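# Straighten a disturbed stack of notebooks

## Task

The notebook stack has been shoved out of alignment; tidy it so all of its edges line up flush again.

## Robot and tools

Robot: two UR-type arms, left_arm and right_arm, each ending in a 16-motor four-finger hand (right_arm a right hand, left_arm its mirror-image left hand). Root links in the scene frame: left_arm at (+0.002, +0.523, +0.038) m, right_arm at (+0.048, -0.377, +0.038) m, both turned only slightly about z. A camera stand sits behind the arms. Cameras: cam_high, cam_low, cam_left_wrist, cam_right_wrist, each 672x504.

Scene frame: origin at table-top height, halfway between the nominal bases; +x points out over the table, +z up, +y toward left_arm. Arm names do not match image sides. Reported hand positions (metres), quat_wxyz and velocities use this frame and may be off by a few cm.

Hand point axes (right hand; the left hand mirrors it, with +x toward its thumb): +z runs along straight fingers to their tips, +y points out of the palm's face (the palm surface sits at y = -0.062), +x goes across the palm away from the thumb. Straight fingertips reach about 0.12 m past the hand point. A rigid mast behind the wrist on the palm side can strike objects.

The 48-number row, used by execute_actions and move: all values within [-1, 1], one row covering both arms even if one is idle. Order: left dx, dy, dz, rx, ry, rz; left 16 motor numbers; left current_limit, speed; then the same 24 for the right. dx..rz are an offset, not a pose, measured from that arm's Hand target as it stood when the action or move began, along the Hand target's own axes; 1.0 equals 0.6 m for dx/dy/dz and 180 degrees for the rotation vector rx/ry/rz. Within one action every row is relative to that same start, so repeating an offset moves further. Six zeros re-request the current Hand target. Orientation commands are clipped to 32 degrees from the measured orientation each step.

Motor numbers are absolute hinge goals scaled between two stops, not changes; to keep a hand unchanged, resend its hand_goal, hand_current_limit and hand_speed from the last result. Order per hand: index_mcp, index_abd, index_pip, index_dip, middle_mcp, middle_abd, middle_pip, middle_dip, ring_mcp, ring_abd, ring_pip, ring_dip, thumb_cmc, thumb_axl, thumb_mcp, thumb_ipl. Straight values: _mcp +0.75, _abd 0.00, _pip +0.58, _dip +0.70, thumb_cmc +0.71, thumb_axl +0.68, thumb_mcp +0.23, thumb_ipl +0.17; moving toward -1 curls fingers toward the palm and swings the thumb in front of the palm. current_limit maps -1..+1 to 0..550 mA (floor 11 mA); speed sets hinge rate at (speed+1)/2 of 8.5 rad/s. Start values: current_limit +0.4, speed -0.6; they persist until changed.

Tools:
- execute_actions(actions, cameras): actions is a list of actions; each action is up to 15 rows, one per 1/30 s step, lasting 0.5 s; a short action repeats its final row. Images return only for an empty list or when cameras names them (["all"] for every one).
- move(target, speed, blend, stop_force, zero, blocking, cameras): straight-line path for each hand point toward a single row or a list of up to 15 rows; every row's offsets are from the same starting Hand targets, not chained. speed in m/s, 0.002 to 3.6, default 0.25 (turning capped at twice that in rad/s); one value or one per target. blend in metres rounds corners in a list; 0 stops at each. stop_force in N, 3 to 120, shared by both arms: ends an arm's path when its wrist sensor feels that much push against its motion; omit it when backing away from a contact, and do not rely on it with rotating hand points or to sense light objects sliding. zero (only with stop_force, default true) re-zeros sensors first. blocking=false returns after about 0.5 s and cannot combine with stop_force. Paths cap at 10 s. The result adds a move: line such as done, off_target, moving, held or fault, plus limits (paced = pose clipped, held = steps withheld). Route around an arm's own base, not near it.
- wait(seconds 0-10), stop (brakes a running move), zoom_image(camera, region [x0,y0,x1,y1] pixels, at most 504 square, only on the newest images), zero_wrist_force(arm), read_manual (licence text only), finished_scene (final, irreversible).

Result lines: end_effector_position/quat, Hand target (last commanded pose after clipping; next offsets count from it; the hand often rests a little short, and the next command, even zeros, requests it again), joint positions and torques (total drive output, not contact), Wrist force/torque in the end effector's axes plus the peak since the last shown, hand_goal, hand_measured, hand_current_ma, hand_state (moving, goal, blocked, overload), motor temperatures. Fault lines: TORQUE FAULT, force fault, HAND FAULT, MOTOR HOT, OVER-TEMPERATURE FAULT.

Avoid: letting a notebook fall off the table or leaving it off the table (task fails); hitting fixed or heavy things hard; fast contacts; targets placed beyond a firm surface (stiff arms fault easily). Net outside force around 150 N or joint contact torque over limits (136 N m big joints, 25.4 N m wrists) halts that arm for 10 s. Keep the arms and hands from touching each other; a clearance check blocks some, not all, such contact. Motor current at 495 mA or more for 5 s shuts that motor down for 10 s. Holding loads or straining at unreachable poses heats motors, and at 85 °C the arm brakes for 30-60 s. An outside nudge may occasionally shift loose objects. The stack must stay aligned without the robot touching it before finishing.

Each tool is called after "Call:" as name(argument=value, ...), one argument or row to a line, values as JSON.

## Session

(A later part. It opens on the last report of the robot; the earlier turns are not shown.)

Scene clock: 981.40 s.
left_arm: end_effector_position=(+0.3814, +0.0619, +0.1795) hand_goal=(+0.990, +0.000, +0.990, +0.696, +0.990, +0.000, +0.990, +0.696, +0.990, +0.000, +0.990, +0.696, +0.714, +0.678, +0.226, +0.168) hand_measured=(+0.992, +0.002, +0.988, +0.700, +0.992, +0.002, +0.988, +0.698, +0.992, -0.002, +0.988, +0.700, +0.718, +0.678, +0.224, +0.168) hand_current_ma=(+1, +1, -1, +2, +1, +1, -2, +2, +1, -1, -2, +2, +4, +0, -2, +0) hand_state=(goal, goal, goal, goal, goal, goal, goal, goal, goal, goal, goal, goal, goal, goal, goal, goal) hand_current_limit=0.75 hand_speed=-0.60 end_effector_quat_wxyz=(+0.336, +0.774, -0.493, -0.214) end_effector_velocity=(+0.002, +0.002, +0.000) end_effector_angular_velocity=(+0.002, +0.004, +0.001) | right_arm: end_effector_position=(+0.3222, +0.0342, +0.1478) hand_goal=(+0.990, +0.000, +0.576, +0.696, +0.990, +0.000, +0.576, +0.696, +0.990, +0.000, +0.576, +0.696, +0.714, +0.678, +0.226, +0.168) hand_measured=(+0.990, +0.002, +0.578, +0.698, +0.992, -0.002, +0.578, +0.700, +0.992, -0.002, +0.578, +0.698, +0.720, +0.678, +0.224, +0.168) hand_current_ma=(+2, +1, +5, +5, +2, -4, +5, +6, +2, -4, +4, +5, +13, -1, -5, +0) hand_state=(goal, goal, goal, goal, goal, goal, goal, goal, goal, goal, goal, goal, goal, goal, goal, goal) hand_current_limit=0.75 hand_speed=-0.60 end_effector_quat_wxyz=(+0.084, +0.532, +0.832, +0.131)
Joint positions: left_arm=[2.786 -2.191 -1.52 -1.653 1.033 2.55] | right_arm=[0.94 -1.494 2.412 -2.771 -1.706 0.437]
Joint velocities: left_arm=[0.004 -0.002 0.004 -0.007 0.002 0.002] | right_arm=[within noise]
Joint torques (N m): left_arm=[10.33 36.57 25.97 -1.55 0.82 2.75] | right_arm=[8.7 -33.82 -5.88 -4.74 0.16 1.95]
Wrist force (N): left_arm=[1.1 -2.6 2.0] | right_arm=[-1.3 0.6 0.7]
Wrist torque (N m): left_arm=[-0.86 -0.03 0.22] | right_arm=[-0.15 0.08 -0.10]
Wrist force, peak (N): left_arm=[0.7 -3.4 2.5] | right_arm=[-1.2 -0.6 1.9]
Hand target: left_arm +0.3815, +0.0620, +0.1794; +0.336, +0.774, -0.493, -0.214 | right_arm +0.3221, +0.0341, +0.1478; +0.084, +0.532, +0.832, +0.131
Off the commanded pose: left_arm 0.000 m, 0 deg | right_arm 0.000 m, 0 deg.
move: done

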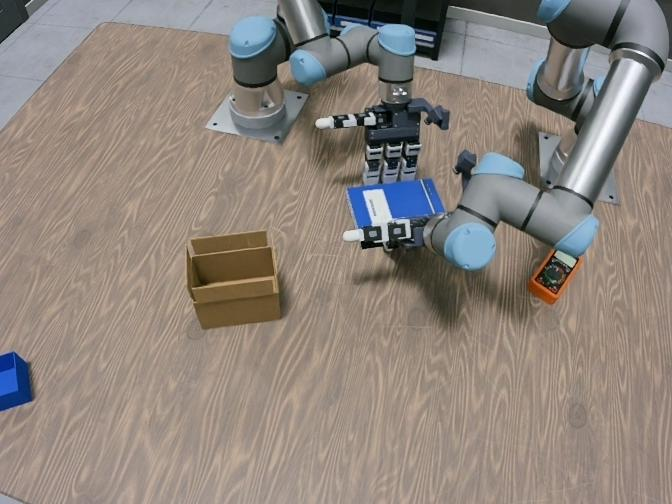

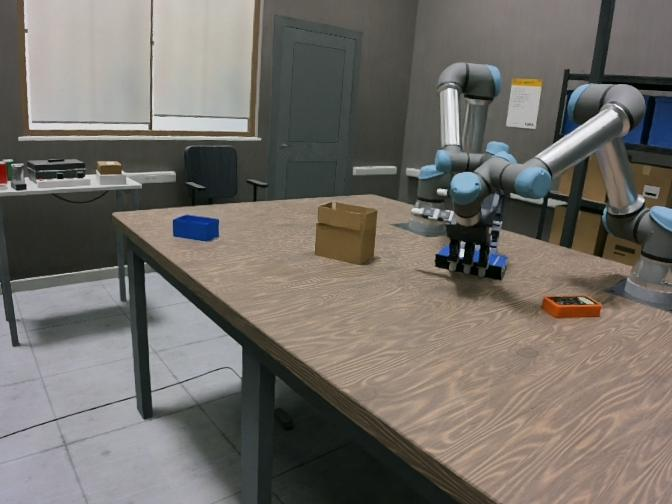

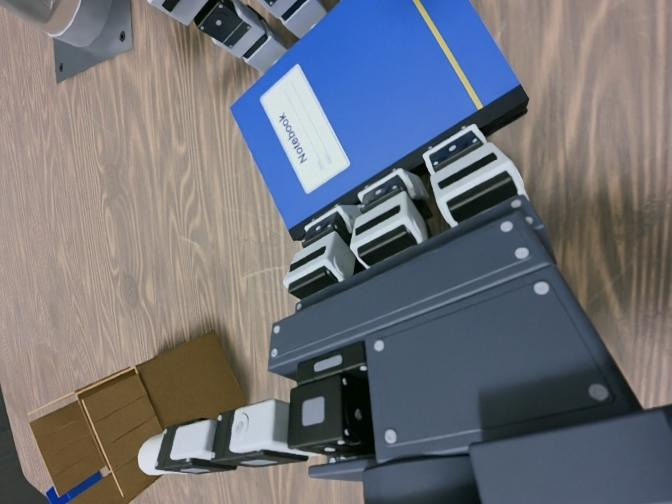

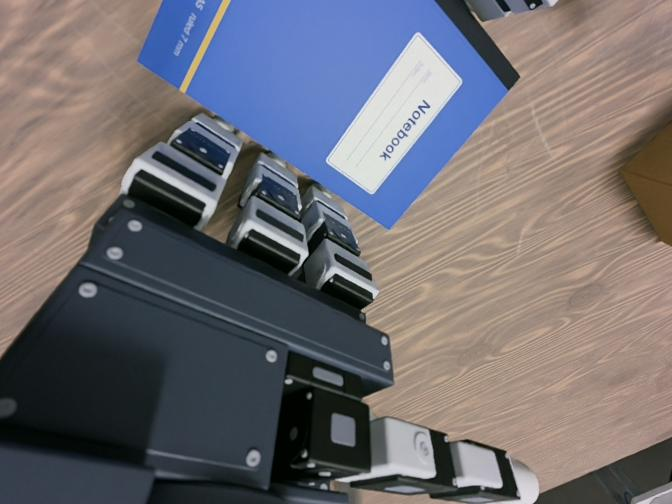

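Call:
move(
  target=[0,0.0057,0.0061,0,0,0,0.99,0,0.99,0.696,0.99,0,0.99,0.696,0.99,0,0.99,0.696,0.714,0.678,0.226,0.168,0.75,-0.6,0,0.0079,0.0026,0,0,0,0.99,0,0.576,0.696,0.99,0,0.576,0.696,0.99,0,0.576,0.696,0.714,0.678,0.226,0.168,0.75,-0.6],
  speed=0.03,
)

Call:
move(
  target=[0,0.0057,0.0061,0,0,0,0.99,0,0.99,0.696,0.99,0,0.99,0.696,0.99,0,0.99,0.696,0.714,0.678,0.226,0.168,0.75,-0.6,0,0.0079,0.0026,0,0,0,0.99,0,0.576,0.696,0.99,0,0.576,0.696,0.99,0,0.576,0.696,0.714,0.678,0.226,0.168,0.75,-0.6],
  speed=0.03,
)

Scene clock: 987.63 s.
left_arm: end_effector_position=(+0.3769, +0.0599, +0.1794) hand_goal=(+0.990, +0.000, +0.990, +0.696, +0.990, +0.000, +0.990, +0.696, +0.990, +0.000, +0.990, +0.696, +0.714, +0.678, +0.226, +0.168) hand_measured=(+1.000, +0.000, +1.000, +0.704, +1.000, +0.002, +0.998, +0.698, +0.998, -0.002, +0.994, +0.700, +0.718, +0.678, +0.224, +0.168) hand_current_ma=(+10, +0, +9, +7, +10, +1, +6, +2, +9, -1, +2, +2, +4, +0, -2, +0) hand_state=(goal, goal, goal, goal, goal, goal, goal, goal, goal, goal, goal, goal, goal, goal, goal, goal) hand_current_limit=0.75 hand_speed=-0.60 end_effector_quat_wxyz=(+0.336, +0.774, -0.493, -0.214) | right_arm: end_effector_position=(+0.3267, +0.0363, +0.1478) hand_goal=(+0.990, +0.000, +0.576, +0.696, +0.990, +0.000, +0.576, +0.696, +0.990, +0.000, +0.576, +0.696, +0.714, +0.678, +0.226, +0.168) hand_measured=(+0.992, +0.002, +0.578, +0.698, +0.998, -0.002, +0.580, +0.700, +1.000, -0.002, +0.586, +0.700, +0.720, +0.678, +0.224, +0.168) hand_current_ma=(+4, +1, +5, +5, +18, -3, +8, +6, +24, -3, +26, +8, +13, -1, -5, +0) hand_state=(goal, goal, goal, goal, goal, goal, goal, goal, goal, goal, goal, goal, goal, goal, goal, goal) hand_current_limit=0.75 hand_speed=-0.60 end_effector_quat_wxyz=(+0.084, +0.532, +0.832, +0.131)
Joint positions: left_arm=[2.781 -2.185 -1.531 -1.646 1.03 2.545] | right_arm=[0.934 -1.486 2.403 -2.771 -1.704 0.431]
Joint torques (N m): left_arm=[-7.43 34.98 19.93 1.64 -2.21 -1.16] | right_arm=[-0.65 -19.41 -17.23 -4.62 0.66 -1.31]
Wrist force (N): left_arm=[0.9 -1.0 -4.7] | right_arm=[-1.2 -1.4 -2.1]
Wrist torque (N m): left_arm=[-0.11 -0.09 0.20] | right_arm=[0.21 0.17 -0.16]
Wrist force, peak (N): left_arm=[0.9 -0.8 -5.1] | right_arm=[-1.5 -1.4 -2.1]
Hand target: left_arm +0.3770, +0.0599, +0.1794; +0.336, +0.774, -0.493, -0.214 | right_arm +0.3266, +0.0362, +0.1478; +0.084, +0.532, +0.832, +0.131
Off the commanded pose: left_arm 0.000 m, 0 deg | right_arm 0.000 m, 0 deg.
move: done

Scene clock: 988.37 s.
left_arm: end_effector_position=(+0.3725, +0.0578, +0.1795) hand_goal=(+0.990, +0.000, +0.990, +0.696, +0.990, +0.000, +0.990, +0.696, +0.990, +0.000, +0.990, +0.696, +0.714, +0.678, +0.226, +0.168) hand_measured=(+1.002, -0.004, +1.000, +0.756, +1.000, -0.002, +1.000, +0.746, +1.000, -0.006, +1.000, +0.740, +0.718, +0.678, +0.224, +0.168) hand_current_ma=(+13, -2, +11, +134, +12, -1, +11, +105, +12, -4, +10, +90, +4, +0, -2, +0) hand_state=(goal, goal, goal, blocked, goal, goal, goal, blocked, goal, goal, goal, blocked, goal, goal, goal, goal) hand_current_limit=0.75 hand_speed=-0.60 end_effector_quat_wxyz=(+0.336, +0.774, -0.493, -0.214) | right_arm: end_effector_position=(+0.3312, +0.0384, +0.1478) hand_goal=(+0.990, +0.000, +0.576, +0.696, +0.990, +0.000, +0.576, +0.696, +0.990, +0.000, +0.576, +0.696, +0.714, +0.678, +0.226, +0.168) hand_measured=(+1.000, +0.002, +0.624, +0.706, +1.000, +0.000, +0.628, +0.708, +1.000, -0.002, +0.628, +0.716, +0.720, +0.678, +0.224, +0.168) hand_current_ma=(+25, +4, +158, +22, +25, -1, +173, +28, +26, -1, +178, +53, +13, -1, -5, +0) hand_state=(goal, goal, blocked, goal, goal, goal, blocked, goal, goal, goal, blocked, goal, goal, goal, goal, goal) hand_current_limit=0.75 hand_speed=-0.60 end_effector_quat_wxyz=(+0.084, +0.532, +0.832, +0.131)
Joint positions: left_arm=[2.776 -2.18 -1.541 -1.639 1.027 2.54] | right_arm=[0.929 -1.478 2.394 -2.771 -1.703 0.426]
Joint torques (N m): left_arm=[-31.6 13.28 -5.24 -6.28 -4.7 -0.98] | right_arm=[-5.36 -15.58 -20.41 -3.94 -0.91 -1.24]
Wrist force (N): left_arm=[-0.3 -4.8 -52.0] | right_arm=[-1.9 -12.3 -19.0]
Wrist torque (N m): left_arm=[6.49 -1.24 0.02] | right_arm=[2.67 0.54 -0.49]
Wrist force, peak (N): left_arm=[-0.2 -4.8 -52.2] | right_arm=[-1.9 -12.4 -19.6]
Hand target: left_arm +0.3724, +0.0578, +0.1794; +0.336, +0.774, -0.493, -0.214 | right_arm +0.3312, +0.0383, +0.1478; +0.084, +0.532, +0.832, +0.131
Off the commanded pose: left_arm 0.000 m, 0 deg | right_arm 0.000 m, 0 deg.
move: done

Call:
move(
  target=[0,0.0018,-0.0017,0,0,0,0.99,0,0.99,0.696,0.99,0,0.99,0.696,0.99,0,0.99,0.696,0.714,0.678,0.226,0.168,0.75,-0.6,0,0.0008,-0.0024,0,0,0,0.99,0,0.576,0.696,0.99,0,0.576,0.696,0.99,0,0.576,0.696,0.714,0.678,0.226,0.168,0.75,-0.6],
  speed=0.03,
)

Call:
move(
  target=[0,0.0034,0.0024,0,0,0,0.99,0,0.99,0.696,0.99,0,0.99,0.696,0.99,0,0.99,0.696,0.714,0.678,0.226,0.168,0.75,-0.6,0,0.0042,0.0004,0,0,0,0.99,0,0.576,0.696,0.99,0,0.576,0.696,0.99,0,0.576,0.696,0.714,0.678,0.226,0.168,0.75,-0.6],
  speed=0.03,
  cameras=["cam_left_wrist","cam_right_wrist"],
)

Call:
zoom_image(
  camera="cam_left_wrist",
  region=[220, 0, 560, 260],
)

Scene clock: 994.40 s.
left_arm: end_effector_position=(+0.3723, +0.0578, +0.1809) hand_goal=(+0.990, +0.000, +0.990, +0.696, +0.990, +0.000, +0.990, +0.696, +0.990, +0.000, +0.990, +0.696, +0.714, +0.678, +0.226, +0.168) hand_measured=(+1.000, +0.002, +1.000, +0.758, +1.000, +0.002, +1.000, +0.748, +1.000, +0.000, +1.000, +0.742, +0.718, +0.678, +0.224, +0.168) hand_current_ma=(+13, +0, +11, +142, +12, +1, +11, +111, +12, +0, +10, +95, +4, +0, -2, +0) hand_state=(goal, goal, goal, blocked, goal, goal, goal, blocked, goal, goal, goal, blocked, goal, goal, goal, goal) hand_current_limit=0.75 hand_speed=-0.60 end_effector_quat_wxyz=(+0.336, +0.774, -0.493, -0.214) | right_arm: end_effector_position=(+0.3311, +0.0383, +0.1493) hand_goal=(+0.990, +0.000, +0.576, +0.696, +0.990, +0.000, +0.576, +0.696, +0.990, +0.000, +0.576, +0.696, +0.714, +0.678, +0.226, +0.168) hand_measured=(+1.000, +0.000, +0.632, +0.714, +1.000, -0.002, +0.634, +0.716, +1.000, -0.002, +0.636, +0.720, +0.720, +0.678, +0.224, +0.168) hand_current_ma=(+25, +1, +190, +51, +26, -4, +201, +59, +26, -5, +205, +72, +13, -1, -5, +0) hand_state=(goal, goal, blocked, goal, goal, goal, blocked, blocked, goal, goal, blocked, blocked, goal, goal, goal, goal) hand_current_limit=0.75 hand_speed=-0.60 end_effector_quat_wxyz=(+0.084, +0.532, +0.832, +0.131)
Joint positions: left_arm=[2.776 -2.178 -1.54 -1.642 1.027 2.54] | right_arm=[0.929 -1.482 2.393 -2.765 -1.703 0.426]
Joint torques (N m): left_arm=[-9.96 45.73 20.26 -5.05 -0.78 2.69] | right_arm=[-0.76 -33.56 -37.44 -7.86 -3.06 1.67]
Wrist force (N): left_arm=[1.7 -17.1 -9.1] | right_arm=[-0.8 -18.6 -2.5]
Wrist torque (N m): left_arm=[1.53 -0.16 0.59] | right_arm=[1.32 0.29 -0.52]
Wrist force, peak (N): left_arm=[0.6 -2.3 -55.4] | right_arm=[-1.8 -12.7 -19.6]
Hand target: left_arm +0.3724, +0.0578, +0.1809; +0.336, +0.774, -0.493, -0.214 | right_arm +0.3312, +0.0383, +0.1493; +0.084, +0.532, +0.832, +0.131
Off the commanded pose: left_arm 0.000 m, 0 deg | right_arm 0.000 m, 0 deg.
move: done

Scene clock: 995.13 s.
left_arm: end_effector_position=(+0.3702, +0.0568, +0.1814) hand_goal=(+0.990, +0.000, +0.990, +0.696, +0.990, +0.000, +0.990, +0.696, +0.990, +0.000, +0.990, +0.696, +0.714, +0.678, +0.226, +0.168) hand_measured=(+1.002, +0.002, +1.000, +0.758, +1.002, +0.004, +1.000, +0.748, +1.000, +0.000, +1.000, +0.742, +0.718, +0.678, +0.224, +0.168) hand_current_ma=(+13, +1, +11, +142, +13, +2, +11, +111, +13, +0, +10, +95, +4, +0, -2, +0) hand_state=(goal, goal, goal, blocked, goal, goal, goal, blocked, goal, goal, goal, blocked, goal, goal, goal, goal) hand_current_limit=0.75 hand_speed=-0.60 end_effector_quat_wxyz=(+0.336, +0.774, -0.493, -0.214) | right_arm: end_effector_position=(+0.3334, +0.0394, +0.1498) hand_goal=(+0.990, +0.000, +0.576, +0.696, +0.990, +0.000, +0.576, +0.696, +0.990, +0.000, +0.576, +0.696, +0.714, +0.678, +0.226, +0.168) hand_measured=(+1.000, +0.000, +0.680, +0.720, +1.000, -0.002, +0.682, +0.724, +1.002, -0.004, +0.680, +0.728, +0.720, +0.678, +0.224, +0.168) hand_current_ma=(+28, +0, +405, +70, +28, -4, +411, +85, +30, -5, +404, +102, +13, -1, -5, +0) hand_state=(goal, goal, blocked, blocked, goal, goal, blocked, blocked, goal, goal, blocked, blocked, goal, goal, goal, goal) hand_current_limit=0.75 hand_speed=-0.60 end_effector_quat_wxyz=(+0.084, +0.532, +0.832, +0.131)
Joint positions: left_arm=[2.773 -2.174 -1.544 -1.639 1.025 2.538] | right_arm=[0.926 -1.48 2.388 -2.763 -1.702 0.423]
Joint torques (N m): left_arm=[-30.76 38.68 3.48 -6.09 -7.82 -1.64] | right_arm=[-17.55 -19.51 -43.67 -13.01 -4.03 -1.76]
Wrist force (N): left_arm=[2.1 -31.1 -23.1] | right_arm=[-0.2 -37.9 -8.8]
Wrist torque (N m): left_arm=[4.02 -0.48 0.92] | right_arm=[2.89 0.38 -0.99]
Wrist force, peak (N): left_arm=[2.0 -31.2 -23.4] | right_arm=[-0.1 -38.1 -8.7]
Hand target: left_arm +0.3702, +0.0568, +0.1814; +0.336, +0.774, -0.493, -0.214 | right_arm +0.3334, +0.0394, +0.1498; +0.084, +0.532, +0.832, +0.131
Off the commanded pose: left_arm 0.000 m, 0 deg | right_arm 0.000 m, 0 deg.
move: done
Images, in order (width x height): cam_left_wrist 672x504, cam_right_wrist 672x504.

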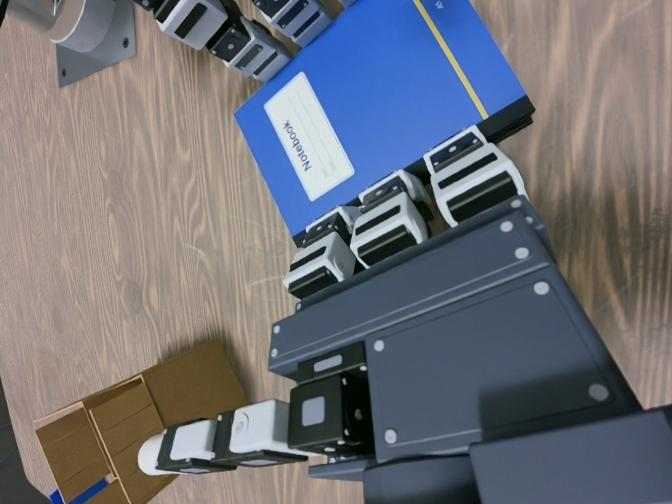

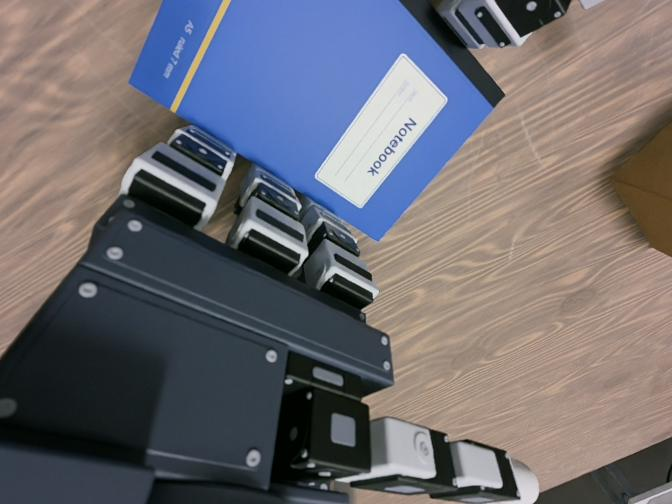

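Scaled by 1.482 from the camera's 672x504 image, which has a finer 960x720 frame.

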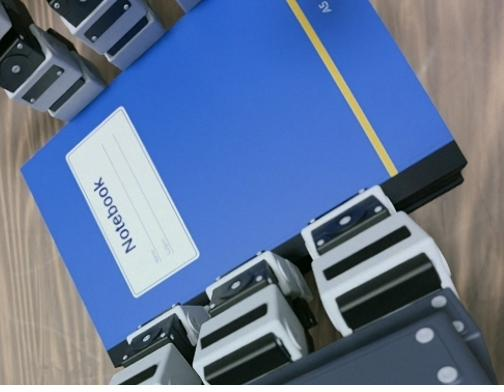

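Call:
move(
  target=[
    [0,-0.0018,0.0017,0,0,0,0.99,0,0.99,0.696,0.99,0,0.99,0.696,0.99,0,0.99,0.696,0.714,0.678,0.226,0.168,0.75,-0.6,0,-0.0008,0.0024,0,0,0,0.99,0,0.576,0.696,0.99,0,0.576,0.696,0.99,0,0.576,0.696,0.714,0.678,0.226,0.168,0.75,-0.6],
    [0,-0.0359,-0.0349,0,0,0,0.99,0,0.99,0.696,0.99,0,0.99,0.696,0.99,0,0.99,0.696,0.714,0.678,0.226,0.168,0.75,-0.6,0,-0.0484,-0.0131,0,0,0,0.99,0,0.576,0.696,0.99,0,0.576,0.696,0.99,0,0.576,0.696,0.714,0.678,0.226,0.168,0.75,-0.6],
    [0,0.029,-0.2095,0,0,0,0.99,0,0.99,0.696,0.99,0,0.99,0.696,0.99,0,0.99,0.696,0.714,0.678,0.226,0.168,0.75,-0.6,0,-0.0183,-0.2136,0,0,0,0.99,0,0.576,0.696,0.99,0,0.576,0.696,0.99,0,0.576,0.696,0.714,0.678,0.226,0.168,0.75,-0.6],
  ],
  speed=[0.02,0.03,0.15],
  cameras=["all"],
)

Call:
zoom_image(
  camera="cam_left_wrist",
  region=[240, 0, 500, 180],
)

Call:
zoom_image(
  camera="cam_right_wrist",
  region=[180, 0, 500, 180],
)

Call:
zoom_image(
  camera="cam_low",
  region=[430, 240, 515, 284],
)

Call:
zoom_image(
  camera="cam_high",
  region=[340, 170, 400, 250],
)

Scene clock: 1009.93 s.
left_arm: end_effector_position=(+0.4428, +0.0906, +0.2799) hand_goal=(+0.990, +0.000, +0.990, +0.696, +0.990, +0.000, +0.990, +0.696, +0.990, +0.000, +0.990, +0.696, +0.714, +0.678, +0.226, +0.168) hand_measured=(+0.998, +0.002, +0.992, +0.700, +0.998, +0.004, +0.992, +0.698, +0.998, +0.000, +0.992, +0.700, +0.718, +0.678, +0.224, +0.168) hand_current_ma=(+8, +1, +1, +2, +7, +1, +1, +2, +8, +0, +1, +2, +4, +0, -2, +0) hand_state=(goal, goal, goal, goal, goal, goal, goal, goal, goal, goal, goal, goal, goal, goal, goal, goal) hand_current_limit=0.75 hand_speed=-0.60 end_effector_quat_wxyz=(+0.336, +0.774, -0.493, -0.214) | right_arm: end_effector_position=(+0.2882, +0.0185, +0.2685) hand_goal=(+0.990, +0.000, +0.576, +0.696, +0.990, +0.000, +0.576, +0.696, +0.990, +0.000, +0.576, +0.696, +0.714, +0.678, +0.226, +0.168) hand_measured=(+0.990, +0.000, +0.578, +0.698, +0.992, -0.002, +0.578, +0.700, +0.992, -0.002, +0.578, +0.698, +0.720, +0.678, +0.224, +0.168) hand_current_ma=(+1, +0, +5, +5, +2, -4, +5, +6, +2, -4, +4, +6, +13, -1, -5, +0) hand_state=(goal, goal, goal, goal, goal, goal, goal, goal, goal, goal, goal, goal, goal, goal, goal, goal) hand_current_limit=0.75 hand_speed=-0.60 end_effector_quat_wxyz=(+0.084, +0.532, +0.832, +0.131)
Joint positions: left_arm=[2.854 -2.182 -1.247 -1.966 1.075 2.611] | right_arm=[0.989 -1.822 2.294 -2.318 -1.72 0.484]
Joint torques (N m): left_arm=[-12.59 43.53 23.85 2.58 -1.84 -2.37] | right_arm=[-8.64 -7.3 -15.74 -2.17 1.15 -2.34]
Wrist force (N): left_arm=[0.3 -3.1 2.1] | right_arm=[1.7 0.9 -0.1]
Wrist torque (N m): left_arm=[-0.95 0.08 0.03] | right_arm=[-0.05 -0.28 0.02]
Wrist force, peak (N): left_arm=[-0.8 -17.9 -40.8] | right_arm=[-1.9 -33.6 -30.1]
Hand target: left_arm +0.4427, +0.0905, +0.2799; +0.336, +0.774, -0.493, -0.214 | right_arm +0.2882, +0.0184, +0.2684; +0.084, +0.532, +0.832, +0.131
Off the commanded pose: left_arm 0.000 m, 0 deg | right_arm 0.000 m, 0 deg.
move: done

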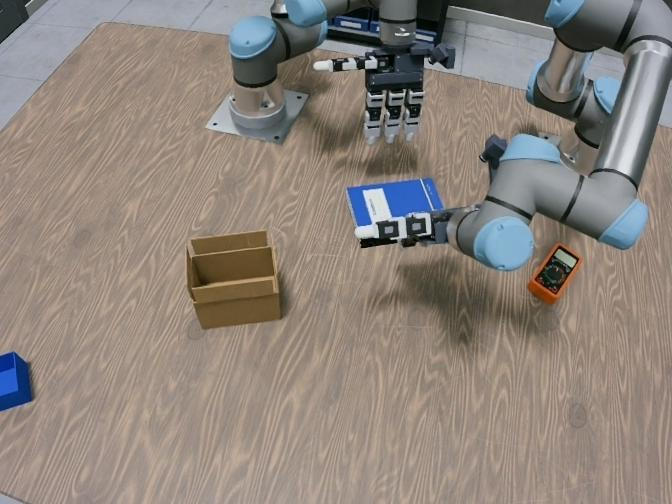

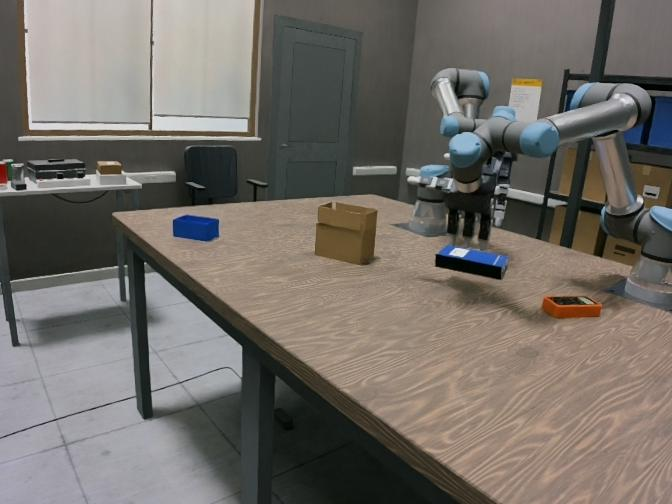

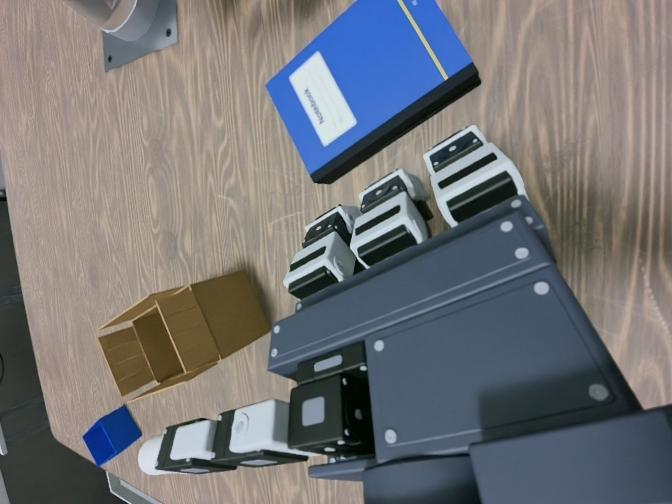

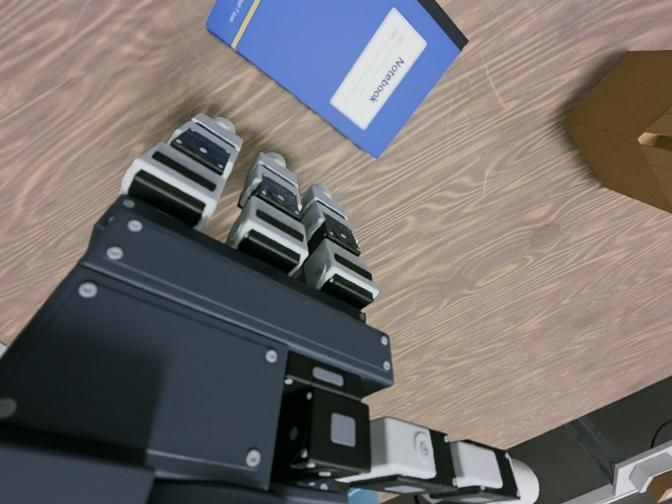

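Scaled by 1.938 from the camera's 672x504 image, which has a finer 960x720 frame.

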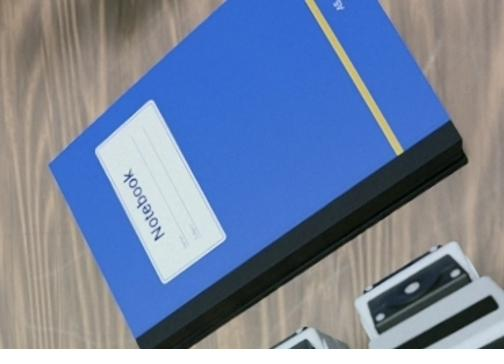

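Scaled by 1.575 from the camera's 672x504 image, which has a finer 960x720 frame.

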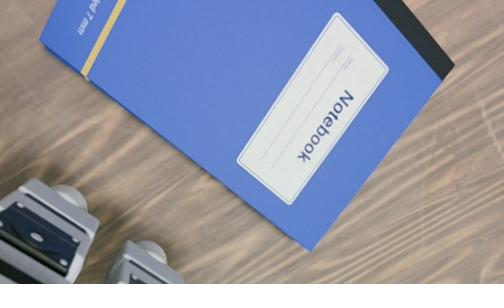

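Scaled by 5.929 from the camera's 672x504 image, which has a finer 960x720 frame.

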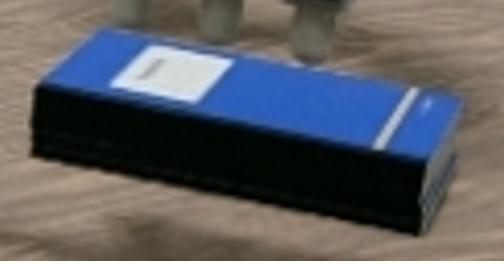

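Scaled by 6.300 from the camera's 672x504 image, which has a finer 960x720 frame.

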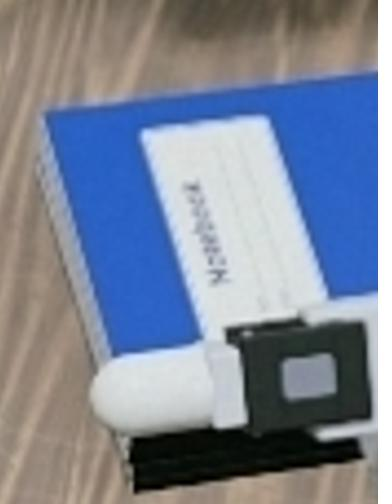

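Call:
zoom_image(
  camera="cam_left_wrist",
  region=[430, 40, 490, 110],
)

Call:
zoom_image(
  camera="cam_left_wrist",
  region=[300, 130, 370, 200],
)

Call:
zoom_image(
  camera="cam_right_wrist",
  region=[195, 0, 275, 70],
)

Call:
zoom_image(
  camera="cam_right_wrist",
  region=[340, 110, 400, 170],
)

Call:
zoom_image(
  camera="cam_low",
  region=[430, 250, 465, 275],
)

Scaled by 7.200 from the camera's 672x504 image, which has a finer 960x720 frame.

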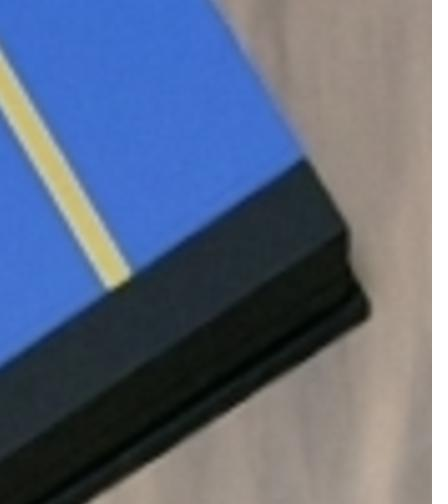

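Scaled by 7.200 from the camera's 672x504 image, which has a finer 960x720 frame.

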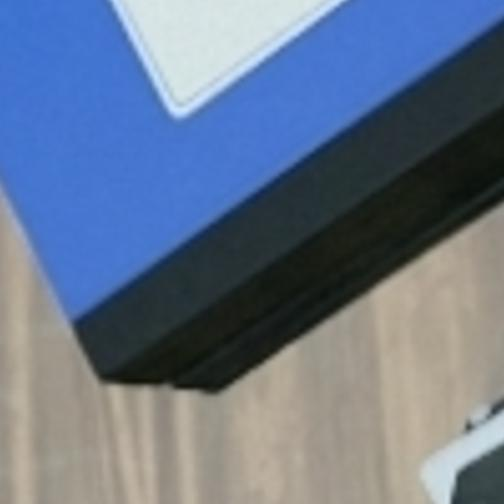

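Scaled by 6.300 from the camera's 672x504 image, which has a finer 960x720 frame.

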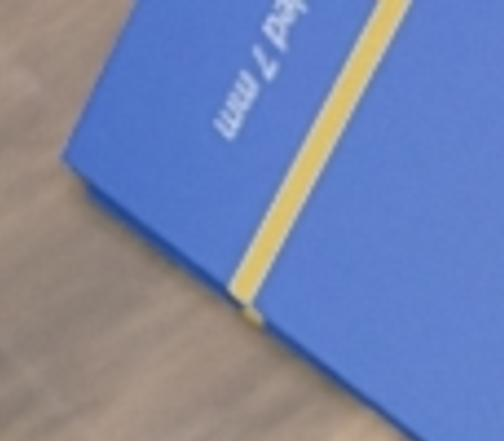

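Scaled by 8.400 from the camera's 672x504 image, which has a finer 960x720 frame.

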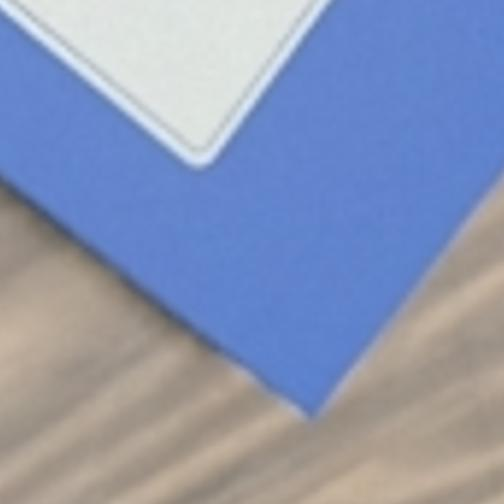

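Scaled by 14.400 from the camera's 672x504 image, which has a finer 960x720 frame.

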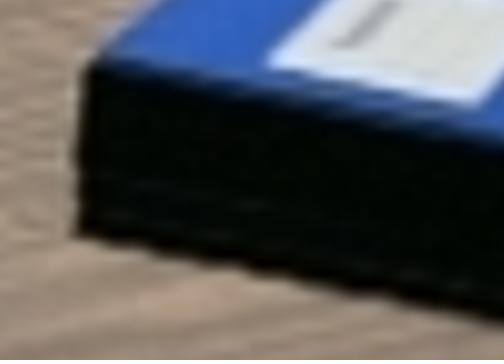

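Call:
move(
  target=[
    [0,-0.1224,0.1141,0,0,0,0.99,0,0.99,0.624,0.99,0,0.99,0.624,0.99,0,0.99,0.624,0.714,0.678,0.226,0.168,0.75,-0.6,0,-0.0621,0.1912,0,0,0,0.99,0,0.516,0.696,0.99,0,0.516,0.696,0.99,0,0.516,0.696,0.714,0.678,0.226,0.168,0.75,-0.6],
    [0,-0.0442,0.198,0,0,0,0.99,0,0.99,0.624,0.99,0,0.99,0.624,0.99,0,0.99,0.624,0.714,0.678,0.226,0.168,0.75,-0.6,0,-0.0038,0.2102,0,0,0,0.99,0,0.516,0.696,0.99,0,0.516,0.696,0.99,0,0.516,0.696,0.714,0.678,0.226,0.168,0.75,-0.6],
  ],
  speed=[0.15,0.06],
)

Call:
move(
  target=[0,0.0057,0.0061,0,0,0,0.99,0,0.99,0.624,0.99,0,0.99,0.624,0.99,0,0.99,0.624,0.714,0.678,0.226,0.168,0.75,-0.6,0,0.0048,0.0015,0,0,0,0.99,0,0.516,0.696,0.99,0,0.516,0.696,0.99,0,0.516,0.696,0.714,0.678,0.226,0.168,0.75,-0.6],
  speed=0.03,
)

Scene clock: 1044.93 s.
left_arm: end_effector_position=(+0.3804, +0.0614, +0.1795) hand_goal=(+0.990, +0.000, +0.990, +0.624, +0.990, +0.000, +0.990, +0.624, +0.990, +0.000, +0.990, +0.624, +0.714, +0.678, +0.226, +0.168) hand_measured=(+0.998, +0.002, +0.992, +0.628, +0.998, +0.002, +0.992, +0.626, +0.998, +0.000, +0.992, +0.628, +0.720, +0.678, +0.224, +0.168) hand_current_ma=(+7, +1, +1, +2, +7, +1, +1, +2, +7, +0, +1, +2, +4, +0, -2, +0) hand_state=(goal, goal, goal, goal, goal, goal, goal, goal, goal, goal, goal, goal, goal, goal, goal, goal) hand_current_limit=0.75 hand_speed=-0.60 end_effector_quat_wxyz=(+0.336, +0.774, -0.493, -0.214) end_effector_velocity=(+0.002, +0.001, +0.000) end_effector_angular_velocity=(+0.001, +0.002, -0.001) | right_arm: end_effector_position=(+0.3215, +0.0339, +0.1477) hand_goal=(+0.990, +0.000, +0.516, +0.696, +0.990, +0.000, +0.516, +0.696, +0.990, +0.000, +0.516, +0.696, +0.714, +0.678, +0.226, +0.168) hand_measured=(+0.996, +0.000, +0.520, +0.698, +1.000, -0.002, +0.522, +0.700, +1.000, -0.002, +0.528, +0.702, +0.720, +0.678, +0.224, +0.168) hand_current_ma=(+13, +0, +8, +5, +23, -3, +12, +6, +24, -3, +30, +11, +13, -1, -5, +0) hand_state=(goal, goal, goal, goal, goal, goal, goal, goal, goal, goal, goal, goal, goal, goal, goal, goal) hand_current_limit=0.75 hand_speed=-0.60 end_effector_quat_wxyz=(+0.084, +0.532, +0.832, +0.131)
Joint positions: left_arm=[2.785 -2.189 -1.523 -1.652 1.032 2.549] | right_arm=[0.941 -1.495 2.414 -2.772 -1.706 0.438]
Joint velocities: left_arm=[0.003 -0.003 0.005 -0.006 0.002 0.004] | right_arm=[within noise]
Joint torques (N m): left_arm=[10.94 34.81 25.25 -1.78 0.8 2.86] | right_arm=[7.23 -33.53 -7.39 -5.02 -0.62 1.99]
Wrist force (N): left_arm=[0.5 -2.8 1.9] | right_arm=[2.0 -0.3 -2.7]
Wrist torque (N m): left_arm=[-0.87 0.05 0.17] | right_arm=[0.37 -0.18 0.15]
Wrist force, peak (N): left_arm=[0.4 -3.9 2.6] | right_arm=[1.7 -0.8 -3.9]
Hand target: left_arm +0.3804, +0.0615, +0.1795; +0.336, +0.774, -0.493, -0.214 | right_arm +0.3214, +0.0338, +0.1477; +0.084, +0.532, +0.832, +0.131
Off the commanded pose: left_arm 0.000 m, 0 deg | right_arm 0.000 m, 0 deg.
move: done

Scene clock: 1045.70 s.
left_arm: end_effector_position=(+0.3759, +0.0594, +0.1795) hand_goal=(+0.990, +0.000, +0.990, +0.624, +0.990, +0.000, +0.990, +0.624, +0.990, +0.000, +0.990, +0.624, +0.714, +0.678, +0.226, +0.168) hand_measured=(+1.000, -0.002, +1.000, +0.658, +1.000, +0.000, +1.000, +0.646, +1.000, -0.004, +1.000, +0.642, +0.720, +0.678, +0.224, +0.168) hand_current_ma=(+11, -1, +10, +60, +11, +0, +9, +33, +10, -2, +9, +23, +4, +0, -2, +0) hand_state=(goal, goal, goal, blocked, goal, goal, goal, blocked, goal, goal, goal, goal, goal, goal, goal, goal) hand_current_limit=0.75 hand_speed=-0.60 end_effector_quat_wxyz=(+0.336, +0.774, -0.493, -0.214) | right_arm: end_effector_position=(+0.3242, +0.0351, +0.1478) hand_goal=(+0.990, +0.000, +0.516, +0.696, +0.990, +0.000, +0.516, +0.696, +0.990, +0.000, +0.516, +0.696, +0.714, +0.678, +0.226, +0.168) hand_measured=(+1.000, +0.002, +0.540, +0.702, +1.000, -0.002, +0.544, +0.706, +1.000, -0.002, +0.550, +0.712, +0.720, +0.678, +0.224, +0.168) hand_current_ma=(+24, +4, +71, +16, +24, -3, +83, +26, +25, -3, +102, +40, +13, -1, -5, +0) hand_state=(goal, goal, blocked, goal, goal, goal, blocked, goal, goal, goal, blocked, goal, goal, goal, goal, goal) hand_current_limit=0.75 hand_speed=-0.60 end_effector_quat_wxyz=(+0.084, +0.532, +0.832, +0.131)
Joint positions: left_arm=[2.78 -2.184 -1.533 -1.644 1.029 2.544] | right_arm=[0.938 -1.49 2.408 -2.771 -1.705 0.434]
Joint torques (N m): left_arm=[-16.73 26.06 11.13 -2.21 -3.02 -0.91] | right_arm=[-5.96 -13.3 -21.98 -2.83 0.26 -1.69]
Wrist force (N): left_arm=[0.0 -2.4 -21.1] | right_arm=[1.4 -5.1 -10.3]
Wrist torque (N m): left_arm=[2.25 -0.35 0.12] | right_arm=[1.54 -0.04 -0.03]
Wrist force, peak (N): left_arm=[-0.3 -2.3 -21.2] | right_arm=[1.4 -5.2 -10.6]
Hand target: left_arm +0.3759, +0.0594, +0.1795; +0.336, +0.774, -0.493, -0.214 | right_arm +0.3241, +0.0351, +0.1477; +0.084, +0.532, +0.832, +0.131
Off the commanded pose: left_arm 0.000 m, 0 deg | right_arm 0.000 m, 0 deg.
move: done

Call:
move(
  target=[0,0.0018,-0.0017,0,0,0,0.99,0,0.99,0.624,0.99,0,0.99,0.624,0.99,0,0.99,0.624,0.714,0.678,0.226,0.168,0.75,-0.6,0,0.0008,-0.0024,0,0,0,0.99,0,0.516,0.696,0.99,0,0.516,0.696,0.99,0,0.516,0.696,0.714,0.678,0.226,0.168,0.75,-0.6],
  speed=0.03,
)

Call:
move(
  target=[0,0.0054,0.0041,0,0,0,0.99,0,0.99,0.624,0.99,0,0.99,0.624,0.99,0,0.99,0.624,0.714,0.678,0.226,0.168,0.75,-0.6,0,0.0067,0.0009,0,0,0,0.99,0,0.516,0.696,0.99,0,0.516,0.696,0.99,0,0.516,0.696,0.714,0.678,0.226,0.168,0.75,-0.6],
  speed=0.03,
)

Call:
move(
  target=[0,0.0012,-0.0011,0,0,0,0.99,0,0.99,0.624,0.99,0,0.99,0.624,0.99,0,0.99,0.624,0.714,0.678,0.226,0.168,0.75,-0.6,0,0.0005,-0.0016,0,0,0,0.99,0,0.516,0.696,0.99,0,0.516,0.696,0.99,0,0.516,0.696,0.714,0.678,0.226,0.168,0.75,-0.6],
  speed=0.03,
  cameras=["cam_left_wrist"],
)

Call:
zoom_image(
  camera="cam_left_wrist",
  region=[460, 60, 560, 140],
)

Scene clock: 1054.23 s.
left_arm: end_effector_position=(+0.3759, +0.0594, +0.1809) hand_goal=(+0.990, +0.000, +0.990, +0.624, +0.990, +0.000, +0.990, +0.624, +0.990, +0.000, +0.990, +0.624, +0.714, +0.678, +0.226, +0.168) hand_measured=(+1.000, +0.002, +1.000, +0.658, +1.000, +0.004, +1.000, +0.648, +1.000, -0.002, +1.000, +0.642, +0.720, +0.678, +0.224, +0.168) hand_current_ma=(+11, +1, +10, +62, +11, +2, +9, +35, +10, -1, +9, +24, +4, +0, -2, +0) hand_state=(goal, goal, goal, blocked, goal, goal, goal, blocked, goal, goal, goal, goal, goal, goal, goal, goal) hand_current_limit=0.75 hand_speed=-0.60 end_effector_quat_wxyz=(+0.336, +0.774, -0.493, -0.214) | right_arm: end_effector_position=(+0.3241, +0.0351, +0.1493) hand_goal=(+0.990, +0.000, +0.516, +0.696, +0.990, +0.000, +0.516, +0.696, +0.990, +0.000, +0.516, +0.696, +0.714, +0.678, +0.226, +0.168) hand_measured=(+1.000, +0.004, +0.542, +0.706, +1.000, -0.006, +0.544, +0.710, +1.000, -0.006, +0.550, +0.714, +0.720, +0.678, +0.224, +0.168) hand_current_ma=(+24, +6, +75, +27, +24, -11, +85, +38, +25, -11, +102, +47, +13, -1, -5, +0) hand_state=(goal, goal, blocked, goal, goal, goal, blocked, goal, goal, goal, blocked, goal, goal, goal, goal, goal) hand_current_limit=0.75 hand_speed=-0.60 end_effector_quat_wxyz=(+0.084, +0.532, +0.832, +0.131)
Joint positions: left_arm=[2.78 -2.182 -1.532 -1.648 1.029 2.544] | right_arm=[0.938 -1.495 2.407 -2.766 -1.705 0.434]
Joint torques (N m): left_arm=[-4.9 48.68 22.76 -2.82 0.44 2.64] | right_arm=[3.42 -30.79 -31.85 -5.36 -1.91 1.53]
Wrist force (N): left_arm=[0.8 -10.2 0.0] | right_arm=[2.1 -6.7 1.1]
Wrist torque (N m): left_arm=[-0.06 0.09 0.35] | right_arm=[0.47 -0.27 0.01]
Wrist force, peak (N): left_arm=[-0.2 -1.0 -23.9] | right_arm=[1.6 -4.8 -11.0]
Hand target: left_arm +0.3759, +0.0594, +0.1809; +0.336, +0.774, -0.493, -0.214 | right_arm +0.3241, +0.0351, +0.1493; +0.084, +0.532, +0.832, +0.131
Off the commanded pose: left_arm 0.000 m, 0 deg | right_arm 0.000 m, 0 deg.
move: done

Scene clock: 1054.97 s.
left_arm: end_effector_position=(+0.3722, +0.0577, +0.1817) hand_goal=(+0.990, +0.000, +0.990, +0.624, +0.990, +0.000, +0.990, +0.624, +0.990, +0.000, +0.990, +0.624, +0.714, +0.678, +0.226, +0.168) hand_measured=(+1.000, +0.004, +1.000, +0.672, +1.000, +0.004, +1.000, +0.666, +1.000, -0.002, +1.000, +0.662, +0.720, +0.678, +0.224, +0.168) hand_current_ma=(+12, +2, +10, +97, +12, +2, +10, +80, +11, -1, +10, +71, +4, +0, -2, +0) hand_state=(goal, goal, goal, blocked, goal, goal, goal, blocked, goal, goal, goal, blocked, goal, goal, goal, goal) hand_current_limit=0.75 hand_speed=-0.60 end_effector_quat_wxyz=(+0.336, +0.774, -0.493, -0.214) | right_arm: end_effector_position=(+0.3278, +0.0368, +0.1500) hand_goal=(+0.990, +0.000, +0.516, +0.696, +0.990, +0.000, +0.516, +0.696, +0.990, +0.000, +0.516, +0.696, +0.714, +0.678, +0.226, +0.168) hand_measured=(+1.000, +0.004, +0.598, +0.726, +1.000, -0.006, +0.600, +0.728, +1.000, -0.006, +0.600, +0.734, +0.720, +0.678, +0.224, +0.168) hand_current_ma=(+26, +8, +304, +88, +27, -11, +314, +102, +28, -13, +311, +122, +13, -1, -5, +0) hand_state=(goal, goal, blocked, blocked, goal, goal, blocked, blocked, goal, goal, blocked, blocked, goal, goal, goal, goal) hand_current_limit=0.75 hand_speed=-0.60 end_effector_quat_wxyz=(+0.084, +0.532, +0.832, +0.131)
Joint positions: left_arm=[2.775 -2.177 -1.54 -1.643 1.027 2.54] | right_arm=[0.933 -1.49 2.399 -2.763 -1.704 0.43]
Joint torques (N m): left_arm=[-21.75 36.41 10.92 -3.79 -6.02 -1.22] | right_arm=[-10.34 -20.21 -33.89 -9.89 -2.68 -1.48]
Wrist force (N): left_arm=[1.6 -22.4 -13.3] | right_arm=[2.8 -24.2 -5.0]
Wrist torque (N m): left_arm=[2.55 -0.18 0.60] | right_arm=[2.16 -0.13 -0.39]
Wrist force, peak (N): left_arm=[1.7 -22.8 -13.2] | right_arm=[2.8 -24.5 -5.1]
Hand target: left_arm +0.3723, +0.0577, +0.1816; +0.336, +0.774, -0.493, -0.214 | right_arm +0.3278, +0.0368, +0.1500; +0.084, +0.532, +0.832, +0.131
Off the commanded pose: left_arm 0.000 m, 0 deg | right_arm 0.000 m, 0 deg.
move: done

Scene clock: 1055.67 s.
left_arm: end_effector_position=(+0.3722, +0.0577, +0.1826) hand_goal=(+0.990, +0.000, +0.990, +0.624, +0.990, +0.000, +0.990, +0.624, +0.990, +0.000, +0.990, +0.624, +0.714, +0.678, +0.226, +0.168) hand_measured=(+1.000, +0.004, +1.000, +0.672, +1.000, +0.004, +1.000, +0.666, +1.000, -0.002, +1.000, +0.662, +0.720, +0.678, +0.224, +0.168) hand_current_ma=(+12, +2, +10, +97, +12, +3, +10, +80, +11, -1, +10, +71, +4, +0, -2, +0) hand_state=(goal, goal, goal, blocked, goal, goal, goal, blocked, goal, goal, goal, blocked, goal, goal, goal, goal) hand_current_limit=0.75 hand_speed=-0.60 end_effector_quat_wxyz=(+0.336, +0.774, -0.493, -0.214) | right_arm: end_effector_position=(+0.3278, +0.0367, +0.1510) hand_goal=(+0.990, +0.000, +0.516, +0.696, +0.990, +0.000, +0.516, +0.696, +0.990, +0.000, +0.516, +0.696, +0.714, +0.678, +0.226, +0.168) hand_measured=(+1.000, +0.004, +0.598, +0.726, +1.000, -0.006, +0.600, +0.728, +1.000, -0.006, +0.600, +0.734, +0.720, +0.678, +0.224, +0.168) hand_current_ma=(+26, +8, +306, +88, +27, -12, +315, +102, +28, -13, +312, +122, +13, -1, -5, +0) hand_state=(goal, goal, blocked, blocked, goal, goal, blocked, blocked, goal, goal, blocked, blocked, goal, goal, goal, goal) hand_current_limit=0.75 hand_speed=-0.60 end_effector_quat_wxyz=(+0.084, +0.532, +0.832, +0.131)
Joint positions: left_arm=[2.775 -2.175 -1.539 -1.645 1.027 2.54] | right_arm=[0.933 -1.493 2.398 -2.759 -1.704 0.43]
Joint torques (N m): left_arm=[-18.72 45.31 16.98 -7.11 -4.93 2.56] | right_arm=[0.51 -35.51 -41.37 -9.14 -4.77 2.31]
Wrist force (N): left_arm=[1.6 -22.0 -12.5] | right_arm=[2.8 -24.5 -5.1]
Wrist torque (N m): left_arm=[2.39 -0.15 0.60] | right_arm=[2.16 -0.12 -0.39]
Wrist force, peak (N): left_arm=[1.6 -22.8 -13.0] | right_arm=[2.9 -24.6 -5.0]
Hand target: left_arm +0.3723, +0.0577, +0.1826; +0.336, +0.774, -0.493, -0.214 | right_arm +0.3278, +0.0368, +0.1510; +0.084, +0.532, +0.832, +0.131
Off the commanded pose: left_arm 0.000 m, 0 deg | right_arm 0.000 m, 0 deg.
move: done
Images, in order (width x height): cam_left_wrist 672x504.

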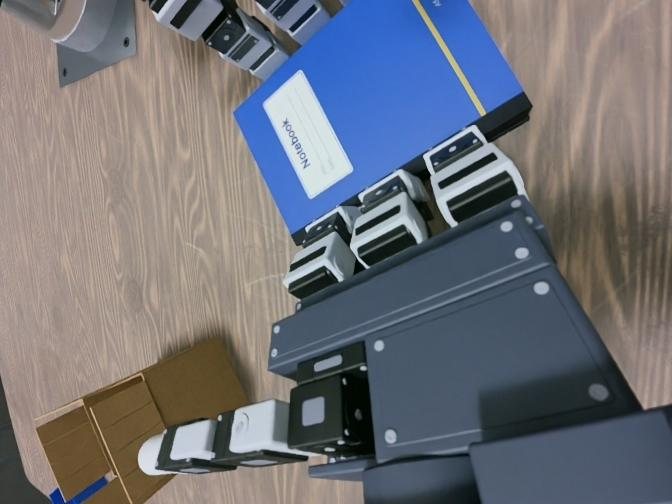

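Scaled by 5.040 from the camera's 672x504 image, which has a finer 960x720 frame.

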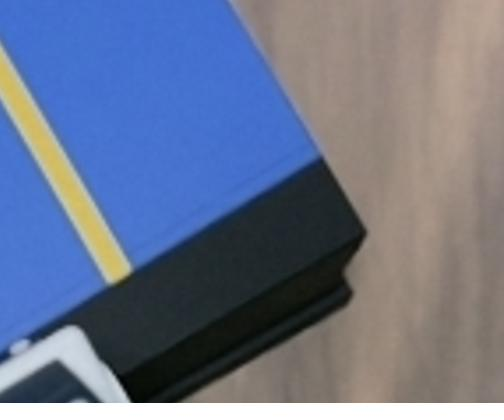

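Call:
move(
  target=[
    [0,-0.0024,0.0023,0,0,0,0.99,0,0.99,0.624,0.99,0,0.99,0.624,0.99,0,0.99,0.624,0.714,0.678,0.226,0.168,0.75,-0.6,0,-0.001,0.0032,0,0,0,0.99,0,0.516,0.696,0.99,0,0.516,0.696,0.99,0,0.516,0.696,0.714,0.678,0.226,0.168,0.75,-0.6],
    [0,-0.0007,0.0041,0,0,0,0.99,0,0.99,0.624,0.99,0,0.99,0.624,0.99,0,0.99,0.624,0.714,0.678,0.226,0.168,0.75,-0.6,0,0.0014,0.004,0,0,0,0.99,0,0.516,0.696,0.99,0,0.516,0.696,0.99,0,0.516,0.696,0.714,0.678,0.226,0.168,0.75,-0.6],
  ],
  speed=[0.02,0.02],
  cameras=["cam_left_wrist"],
)

Call:
zoom_image(
  camera="cam_left_wrist",
  region=[460, 60, 560, 140],
)

Scene clock: 1065.60 s.
left_arm: end_effector_position=(+0.3709, +0.0571, +0.1806) hand_goal=(+0.990, +0.000, +0.990, +0.624, +0.990, +0.000, +0.990, +0.624, +0.990, +0.000, +0.990, +0.624, +0.714, +0.678, +0.226, +0.168) hand_measured=(+1.002, +0.004, +1.000, +0.688, +1.002, +0.004, +1.000, +0.682, +1.002, -0.002, +1.000, +0.678, +0.720, +0.678, +0.224, +0.168) hand_current_ma=(+14, +2, +11, +151, +13, +2, +11, +129, +13, -1, +10, +120, +4, +0, -2, +0) hand_state=(goal, goal, goal, blocked, goal, goal, goal, blocked, goal, goal, goal, blocked, goal, goal, goal, goal) hand_current_limit=0.75 hand_speed=-0.60 end_effector_quat_wxyz=(+0.336, +0.774, -0.493, -0.214) | right_arm: end_effector_position=(+0.3292, +0.0374, +0.1490) hand_goal=(+0.990, +0.000, +0.516, +0.696, +0.990, +0.000, +0.516, +0.696, +0.990, +0.000, +0.516, +0.696, +0.714, +0.678, +0.226, +0.168) hand_measured=(+1.000, +0.006, +0.618, +0.726, +1.000, -0.006, +0.620, +0.730, +1.002, -0.006, +0.620, +0.734, +0.720, +0.678, +0.224, +0.168) hand_current_ma=(+28, +9, +400, +88, +28, -11, +410, +103, +29, -13, +405, +123, +13, -1, -5, +0) hand_state=(goal, goal, blocked, blocked, goal, goal, blocked, blocked, goal, goal, blocked, blocked, goal, goal, goal, goal) hand_current_limit=0.75 hand_speed=-0.60 end_effector_quat_wxyz=(+0.084, +0.532, +0.832, +0.131)
Joint positions: left_arm=[2.774 -2.176 -1.544 -1.638 1.026 2.538] | right_arm=[0.931 -1.485 2.397 -2.767 -1.704 0.428]
Joint torques (N m): left_arm=[-34.85 27.79 5.54 -10.25 -7.75 -1.11] | right_arm=[-13.37 -16 -25.24 -5.97 -1.71 -1.19]
Wrist force (N): left_arm=[0.2 -25.6 -36.3] | right_arm=[1.7 -24.7 -35.4]
Wrist torque (N m): left_arm=[5.66 -0.85 0.46] | right_arm=[5.29 0.42 -0.57]
Wrist force, peak (N): left_arm=[0.4 -25.4 -36.8] | right_arm=[1.6 -25.4 -35.2]
Hand target: left_arm +0.3709, +0.0571, +0.1806; +0.336, +0.774, -0.493, -0.214 | right_arm +0.3292, +0.0374, +0.1490; +0.084, +0.532, +0.832, +0.131
Off the commanded pose: left_arm 0.000 m, 0 deg | right_arm 0.000 m, 0 deg.
move: done
Images, in order (width x height): cam_left_wrist 672x504.

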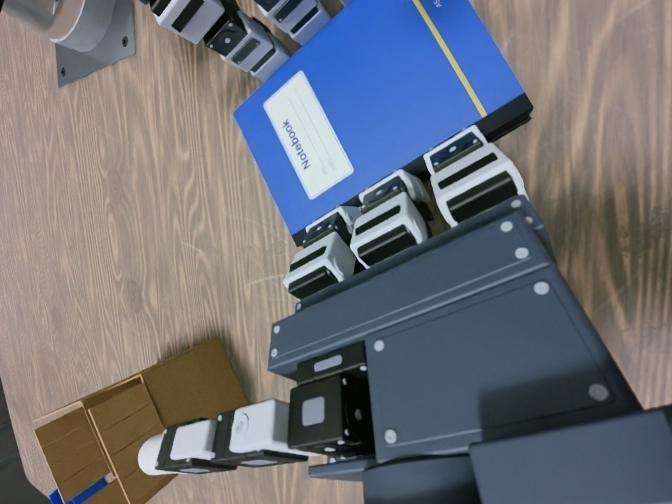

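Scaled by 5.040 from the camera's 672x504 image, which has a finer 960x720 frame.

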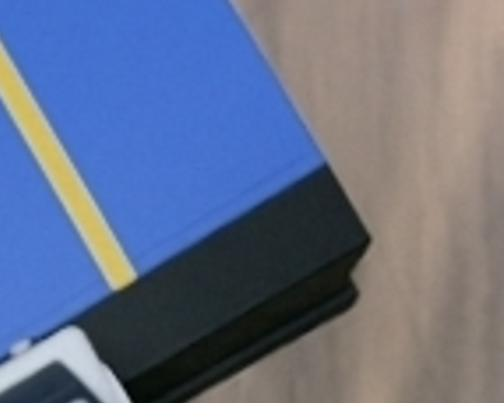

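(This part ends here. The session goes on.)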